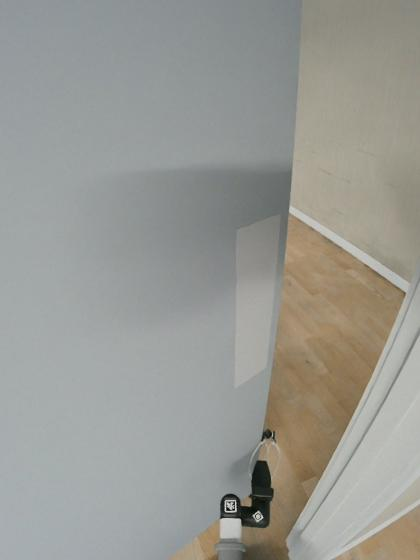

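move:
  blocking: false
  r1: {"base":{"rotate_rad":0.8},"pace":"slow","contact_limits":{"rotate_rad":1.0}}
  cameras: []

wait:
  seconds: 4
  cameras: ["r1_head_camera"]

Scene clock: 1321.83 s.
move: r1 moving
r1.base_odometry: x=-0.293 y=+1.168 heading=-1.874
r1.turned_by_wheels: +0.125
r1.turned_by_imu: +0.051
r1.base_tilt: forward=-1.6 right=+1.3
r1.lidar_m: 0.43 0.40 0.39 0.55 2.53 2.86 2.69 2.65 2.63 2.19 0.33 0.35
r1.base_status: rotate_rad moving
r1.joint_positions: lift_m=+0.350 arm_m=+0.200 wrist_yaw_rad=-0.032 wrist_pitch_rad=+0.002 wrist_roll_rad=+0.000 gripper_m=+0.000
r1.joint_status: not commanded
r1.measured_speeds: translate_m=+0.011 strafe_m=-0.007 rotate_rad=+0.486 lift_m=+0.000 arm_m=+0.000 wrist_yaw_rad=+0.000 wrist_pitch_rad=+0.000 wrist_roll_rad=+0.000
r1.motor_effort: lift_m=+23(23) arm_m=+6(6) wheel_0=-25(29) wheel_1=-13(18) wheel_2=-28(35)
r1.servo_current: wrist_yaw_rad=234(234) wrist_pitch_rad=46(46) wrist_roll_rad=52(65) gripper_m=39(46)
r1.contact_limits: rotate_rad 1
r1.hand_pose: x=+0.6562 y=-0.0966 z=+0.5272 quat_wxyz=(+1.000, +0.000, +0.001, -0.016) (m; r1's base frame)
r1.wrist_depth_mm: 126 150 165 - - - - / 124 140 164 - - - - / 122 141 165 - - - - / 124 138 165 - - - - / 119 140 164 218 - - - / 123 140 161 185 182 1808 1661 / 121 134 139 144 1160 1078 1229
r2: as last shown
r2.base_tilt: forward=-0.6 right=+0.0
r2.lidar_m: 0.42 0.48 2.09 2.07 2.33 3.68 3.66 3.28 2.68 2.67 2.61 0.40
r2.motor_effort: lift_m=+20(20) arm_m=+4(5) wheel_0=+6(6) wheel_1=+4(4) wheel_2=+5(6)
r2.servo_current: wrist_yaw_rad=52(52) wrist_pitch_rad=59(59) wrist_roll_rad=46(52) gripper_m=65(65)
r2.wrist_depth_mm: 1618 - 525 124 178 - - / - 455 459 129 189 - - / - 424 433 137 198 - - / - 512 517 145 213 - - / - - 647 156 224 - - / - - 184 167 178 1537 - / - - - - - 1576 473
pictures: none
No camera images: "cameras" was empty.

Scene clock: 1324.97 s.
earlier move: r1 contact_stop
r1.base_odometry: x=-0.330 y=+1.184 heading=-1.680
r1.turned_by_wheels: +0.194
r1.turned_by_imu: -0.070
r1.base_tilt: forward=-1.6 right=+1.3
r1.lidar_m: 0.35 0.32 0.33 0.47 1.14 2.87 2.71 2.67 2.63 2.09 0.40 0.25
r1.base_status: rotate_rad contact_stop (by the wheels' count: +0.319 of +0.800)
r1.joint_positions: lift_m=+0.350 arm_m=+0.200 wrist_yaw_rad=+0.002 wrist_pitch_rad=+0.002 wrist_roll_rad=+0.000 gripper_m=+0.000
r1.joint_status: not commanded
r1.measured_speeds: all 0
r1.on_its_own: the wheels are slack since a contact_stop
r1.motor_effort: lift_m=+23(23) arm_m=-4(6) wheel_0=+0(33) wheel_1=+0(18) wheel_2=+0(36)
r1.servo_current: wrist_yaw_rad=46(234) wrist_pitch_rad=39(52) wrist_roll_rad=46(65) gripper_m=39(52)
r1.contact_limits: rotate_rad 1
r1.hand_pose: x=+0.6595 y=-0.0869 z=+0.5272 quat_wxyz=(+1.000, +0.000, +0.001, +0.001) (m; r1's base frame)
r1.wrist_depth_mm: 878 - - - - - - / - - - - - - - / - - - - - - - / - - - - - - - / - - - - - - - / - 1661 1618 202 1808 1756 1618 / - 140 187 182 155 1229 1255
r2.base_odometry: x=-0.674 y=-2.246 heading=-2.144
r2.turned_by_wheels: +0.000
r2.turned_by_imu: +0.000
r2.base_tilt: forward=-0.6 right=+0.1
r2.lidar_m: 0.43 0.50 2.07 2.05 2.30 3.66 3.65 3.26 2.67 2.69 2.63 0.40
r2.base_status: not commanded
r2.joint_positions: lift_m=+0.688 arm_m=+0.000 wrist_yaw_rad=+0.000 wrist_pitch_rad=+0.010 wrist_roll_rad=+1.569 gripper_m=-0.034
r2.joint_status: not commanded
r2.measured_speeds: all 0
r2.motor_effort: lift_m=+20(20) arm_m=+5(5) wheel_0=+5(6) wheel_1=+4(4) wheel_2=+5(6)
r2.servo_current: wrist_yaw_rad=46(59) wrist_pitch_rad=52(65) wrist_roll_rad=52(59) gripper_m=72(72)
r2.hand_pose: x=+0.4592 y=-0.0874 z=+0.8631 quat_wxyz=(+0.708, +0.706, +0.004, -0.004) (m; r2's base frame)
r2.wrist_depth_mm: - - 525 124 178 - - / 1808 455 462 129 188 - - / - 430 430 137 198 - - / - 512 512 145 212 - - / - - 647 156 224 - - / - - 184 167 179 1537 - / - - - - - 1537 473
wait: 3.13 of 4 s (r1 has come to rest)
pictures: r1_head_camera
Images, in order (width x height): r1_head_camera 420x560.

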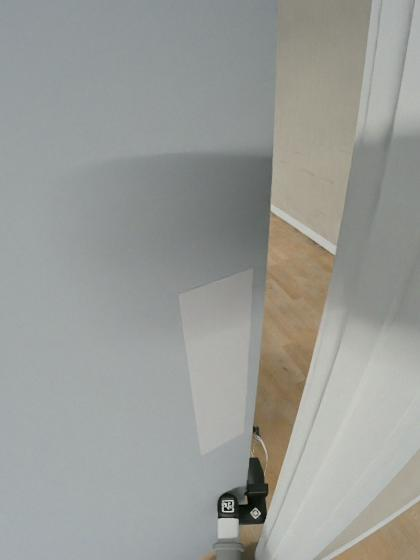

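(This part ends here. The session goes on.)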